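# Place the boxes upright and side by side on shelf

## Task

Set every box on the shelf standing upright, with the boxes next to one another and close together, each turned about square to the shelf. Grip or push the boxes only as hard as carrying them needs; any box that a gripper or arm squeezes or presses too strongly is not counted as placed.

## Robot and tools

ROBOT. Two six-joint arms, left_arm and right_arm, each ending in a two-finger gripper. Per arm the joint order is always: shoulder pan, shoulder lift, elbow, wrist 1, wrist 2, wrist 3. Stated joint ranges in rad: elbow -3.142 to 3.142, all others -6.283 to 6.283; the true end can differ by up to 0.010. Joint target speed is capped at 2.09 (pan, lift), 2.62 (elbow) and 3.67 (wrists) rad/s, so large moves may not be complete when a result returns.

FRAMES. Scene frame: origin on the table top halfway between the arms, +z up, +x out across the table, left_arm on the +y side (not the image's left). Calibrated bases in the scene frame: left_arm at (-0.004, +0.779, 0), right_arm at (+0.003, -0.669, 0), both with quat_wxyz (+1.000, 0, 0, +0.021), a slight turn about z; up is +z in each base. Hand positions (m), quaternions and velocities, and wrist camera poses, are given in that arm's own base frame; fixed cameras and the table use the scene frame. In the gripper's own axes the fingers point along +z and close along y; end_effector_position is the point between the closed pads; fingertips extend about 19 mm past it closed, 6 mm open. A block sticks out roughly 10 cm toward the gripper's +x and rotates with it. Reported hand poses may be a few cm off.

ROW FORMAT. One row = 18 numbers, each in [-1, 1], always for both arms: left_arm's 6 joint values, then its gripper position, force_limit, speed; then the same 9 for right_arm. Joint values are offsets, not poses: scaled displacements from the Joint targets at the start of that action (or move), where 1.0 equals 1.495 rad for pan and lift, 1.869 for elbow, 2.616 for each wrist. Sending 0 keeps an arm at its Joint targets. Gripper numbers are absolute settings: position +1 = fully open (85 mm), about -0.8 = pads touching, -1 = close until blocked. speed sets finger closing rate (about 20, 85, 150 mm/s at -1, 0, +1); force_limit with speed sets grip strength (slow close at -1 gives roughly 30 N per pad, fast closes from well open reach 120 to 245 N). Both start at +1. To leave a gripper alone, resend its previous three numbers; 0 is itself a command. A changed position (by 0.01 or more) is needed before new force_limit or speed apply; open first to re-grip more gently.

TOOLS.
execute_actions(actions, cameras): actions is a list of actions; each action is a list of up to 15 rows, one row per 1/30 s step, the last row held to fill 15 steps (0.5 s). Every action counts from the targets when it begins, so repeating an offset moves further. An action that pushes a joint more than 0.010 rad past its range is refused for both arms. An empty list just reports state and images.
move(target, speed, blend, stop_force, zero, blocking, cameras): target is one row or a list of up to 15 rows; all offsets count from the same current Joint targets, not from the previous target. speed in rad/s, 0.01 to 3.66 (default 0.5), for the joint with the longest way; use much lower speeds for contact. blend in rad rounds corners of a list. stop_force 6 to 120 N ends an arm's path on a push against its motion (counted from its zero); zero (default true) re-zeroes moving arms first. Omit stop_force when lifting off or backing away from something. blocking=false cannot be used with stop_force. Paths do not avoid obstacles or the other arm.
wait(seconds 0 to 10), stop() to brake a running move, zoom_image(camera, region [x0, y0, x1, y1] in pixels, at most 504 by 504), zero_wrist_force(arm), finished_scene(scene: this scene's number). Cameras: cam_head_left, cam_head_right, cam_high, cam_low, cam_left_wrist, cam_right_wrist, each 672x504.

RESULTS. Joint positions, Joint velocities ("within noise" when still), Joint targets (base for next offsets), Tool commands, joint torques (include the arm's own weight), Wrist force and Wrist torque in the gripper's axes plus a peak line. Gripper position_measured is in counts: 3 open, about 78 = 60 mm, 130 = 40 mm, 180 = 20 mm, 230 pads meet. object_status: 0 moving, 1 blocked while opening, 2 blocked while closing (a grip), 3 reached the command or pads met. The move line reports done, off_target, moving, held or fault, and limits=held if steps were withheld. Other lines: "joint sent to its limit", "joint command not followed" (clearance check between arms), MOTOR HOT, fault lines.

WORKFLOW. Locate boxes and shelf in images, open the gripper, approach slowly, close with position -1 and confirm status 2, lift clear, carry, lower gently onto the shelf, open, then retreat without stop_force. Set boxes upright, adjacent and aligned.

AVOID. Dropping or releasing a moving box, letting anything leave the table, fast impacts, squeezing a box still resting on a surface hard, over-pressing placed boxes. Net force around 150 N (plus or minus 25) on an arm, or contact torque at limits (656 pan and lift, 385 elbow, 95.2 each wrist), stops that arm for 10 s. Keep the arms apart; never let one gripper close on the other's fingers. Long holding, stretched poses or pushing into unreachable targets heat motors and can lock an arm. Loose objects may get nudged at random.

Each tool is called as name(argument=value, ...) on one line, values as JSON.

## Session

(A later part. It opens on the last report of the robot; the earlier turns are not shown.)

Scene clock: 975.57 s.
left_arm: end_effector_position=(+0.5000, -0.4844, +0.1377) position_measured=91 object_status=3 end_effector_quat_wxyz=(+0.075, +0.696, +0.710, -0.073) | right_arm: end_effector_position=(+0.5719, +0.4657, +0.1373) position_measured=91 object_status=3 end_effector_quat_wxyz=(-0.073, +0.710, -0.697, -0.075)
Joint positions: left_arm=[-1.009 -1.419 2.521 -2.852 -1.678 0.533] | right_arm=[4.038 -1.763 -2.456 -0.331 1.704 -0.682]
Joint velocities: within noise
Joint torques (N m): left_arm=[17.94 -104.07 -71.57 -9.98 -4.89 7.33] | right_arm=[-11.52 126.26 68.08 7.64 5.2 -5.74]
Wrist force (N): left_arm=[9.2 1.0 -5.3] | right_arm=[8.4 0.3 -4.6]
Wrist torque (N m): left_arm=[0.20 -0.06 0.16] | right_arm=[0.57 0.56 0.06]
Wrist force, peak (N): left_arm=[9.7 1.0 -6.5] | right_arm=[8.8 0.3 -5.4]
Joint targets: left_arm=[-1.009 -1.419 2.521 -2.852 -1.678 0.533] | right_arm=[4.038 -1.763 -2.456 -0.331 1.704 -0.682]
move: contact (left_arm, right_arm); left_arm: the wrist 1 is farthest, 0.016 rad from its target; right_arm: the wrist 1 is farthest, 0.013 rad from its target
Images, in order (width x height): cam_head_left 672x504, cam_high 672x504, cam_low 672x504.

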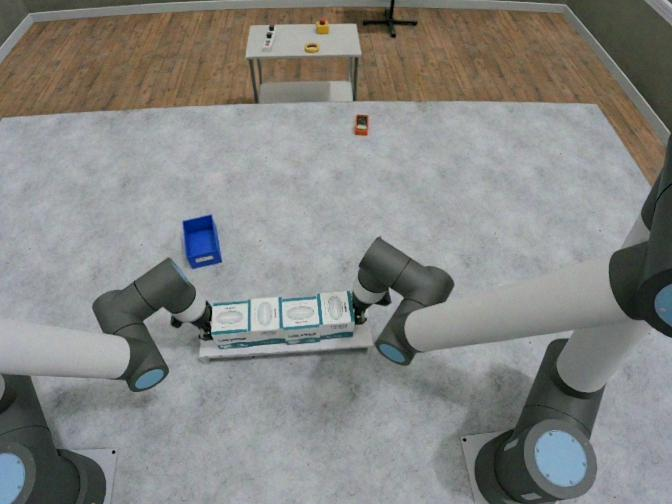

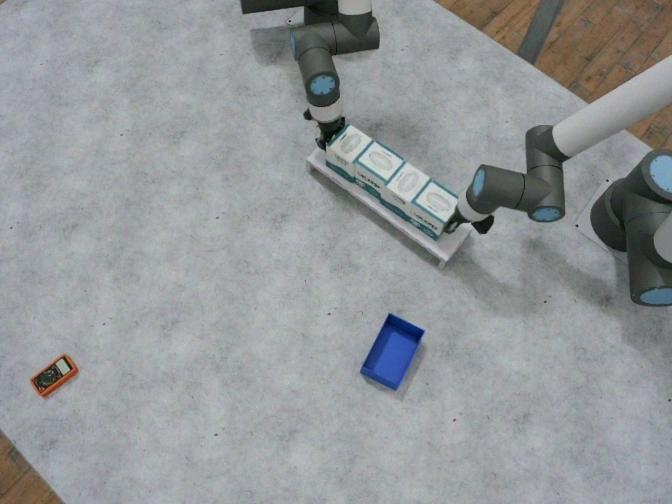

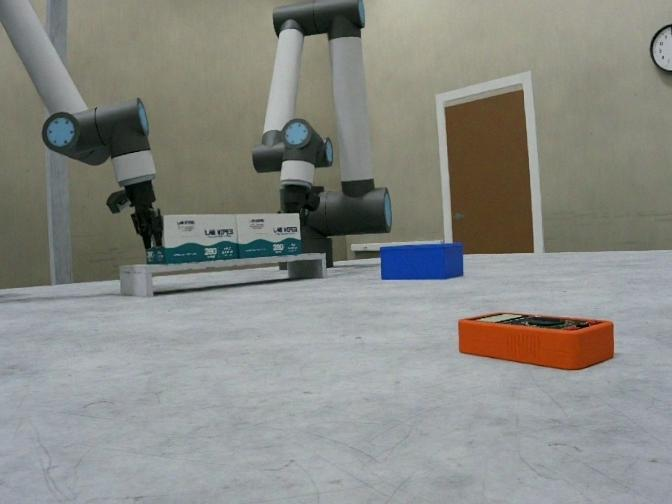

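zoom_image(camera="cam_high", region=[290, 105, 490, 275])

zoom_image(camera="cam_head_left", region=[190, 270, 390, 370])

Scaled by 2.520 from the camera's 672x504 image, which has a finer 960x720 frame.

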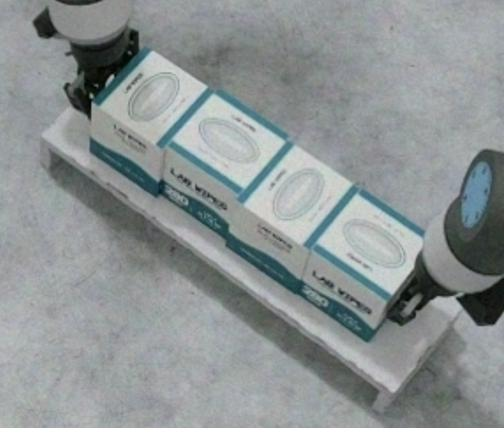

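Scaled by 2.520 from the camera's 672x504 image, which has a finer 960x720 frame.

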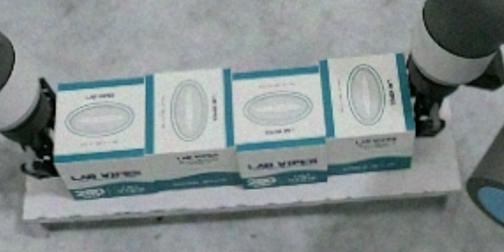

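move(target=[[0,-0.000595,-0.000148,0.000446,0,0,0.3,-1,-1,0,0.00054,0.000138,-0.000407,0,0,0.3,-1,-1],[0.01681,-0.013584,0.013675,-0.000986,-0.00172,0.009508,0.3,-1,-1,-0.019219,0.011289,-0.011635,0.00041,0.001773,-0.010938,0.3,-1,-1],[0.044827,-0.046538,0.033902,0.005101,-0.004587,0.025355,0.3,-1,-1,-0.051252,0.039464,-0.028635,-0.005961,0.004728,-0.029168,0.3,-1,-1]], speed=[0.01, 0.015, 0.1], blend=[0, 0.002, 0], cameras=["cam_low", "cam_head_left", "cam_high"])

Scene clock: 1030.10 s.
left_arm: end_effector_position=(+0.4941, -0.4060, +0.1456) position_measured=91 object_status=3 end_effector_quat_wxyz=(+0.075, +0.696, +0.710, -0.073) | right_arm: end_effector_position=(+0.5689, +0.3874, +0.1458) position_measured=91 object_status=3 end_effector_quat_wxyz=(-0.074, +0.710, -0.697, -0.075)
Joint positions: left_arm=[-0.942 -1.488 2.584 -2.839 -1.69 0.599] | right_arm=[3.962 -1.704 -2.509 -0.347 1.717 -0.758]
Joint velocities: within noise
Joint torques (N m): left_arm=[23.68 -78.67 -40.06 -7.54 -4.5 6.96] | right_arm=[-31.49 113.12 40.91 4.29 5.15 -7.19]
Wrist force (N): left_arm=[-0.1 1.0 -0.5] | right_arm=[0.1 1.1 0.2]
Wrist torque (N m): left_arm=[0.15 -0.04 0.13] | right_arm=[0.71 0.42 0.03]
Wrist force, peak (N): left_arm=[10.2 1.2 -5.1] | right_arm=[9.1 0.4 -4.6]
Joint targets: left_arm=[-0.942 -1.489 2.584 -2.839 -1.690 0.599] | right_arm=[3.962 -1.704 -2.510 -0.347 1.717 -0.758]
move: done
Images, in order (width x height): cam_head_left 672x504, cam_high 672x504, cam_low 672x504.

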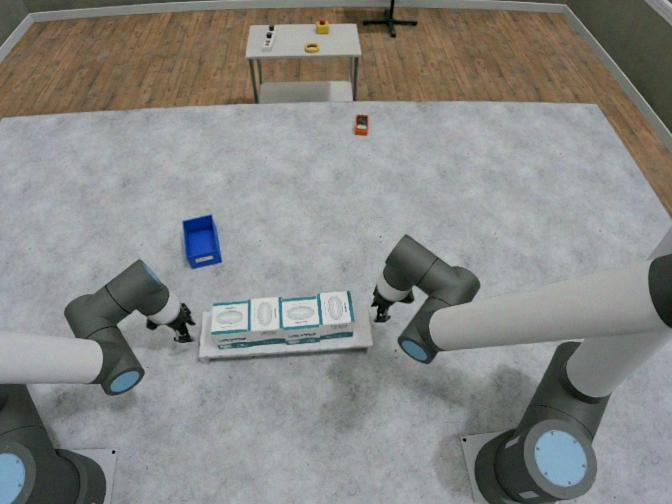

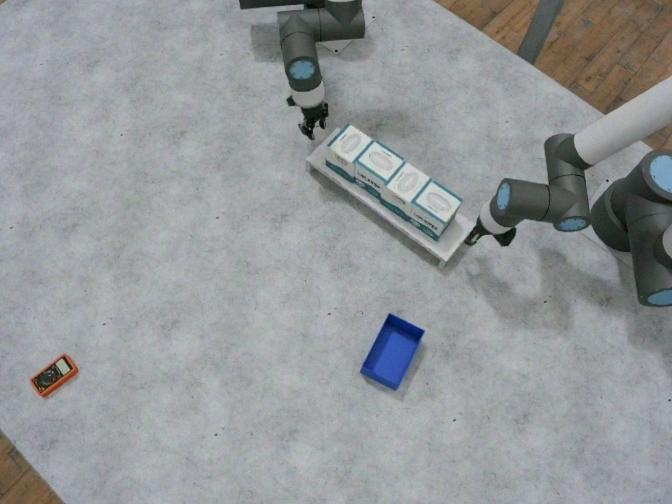

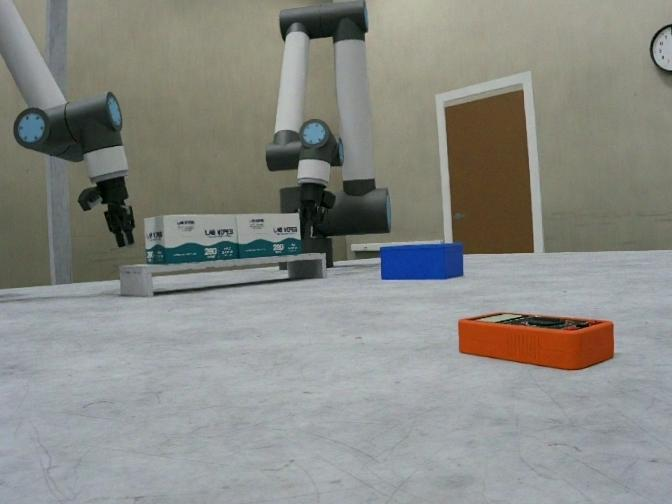

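finished_scene(scene=2)

The scene is finished: the task was done.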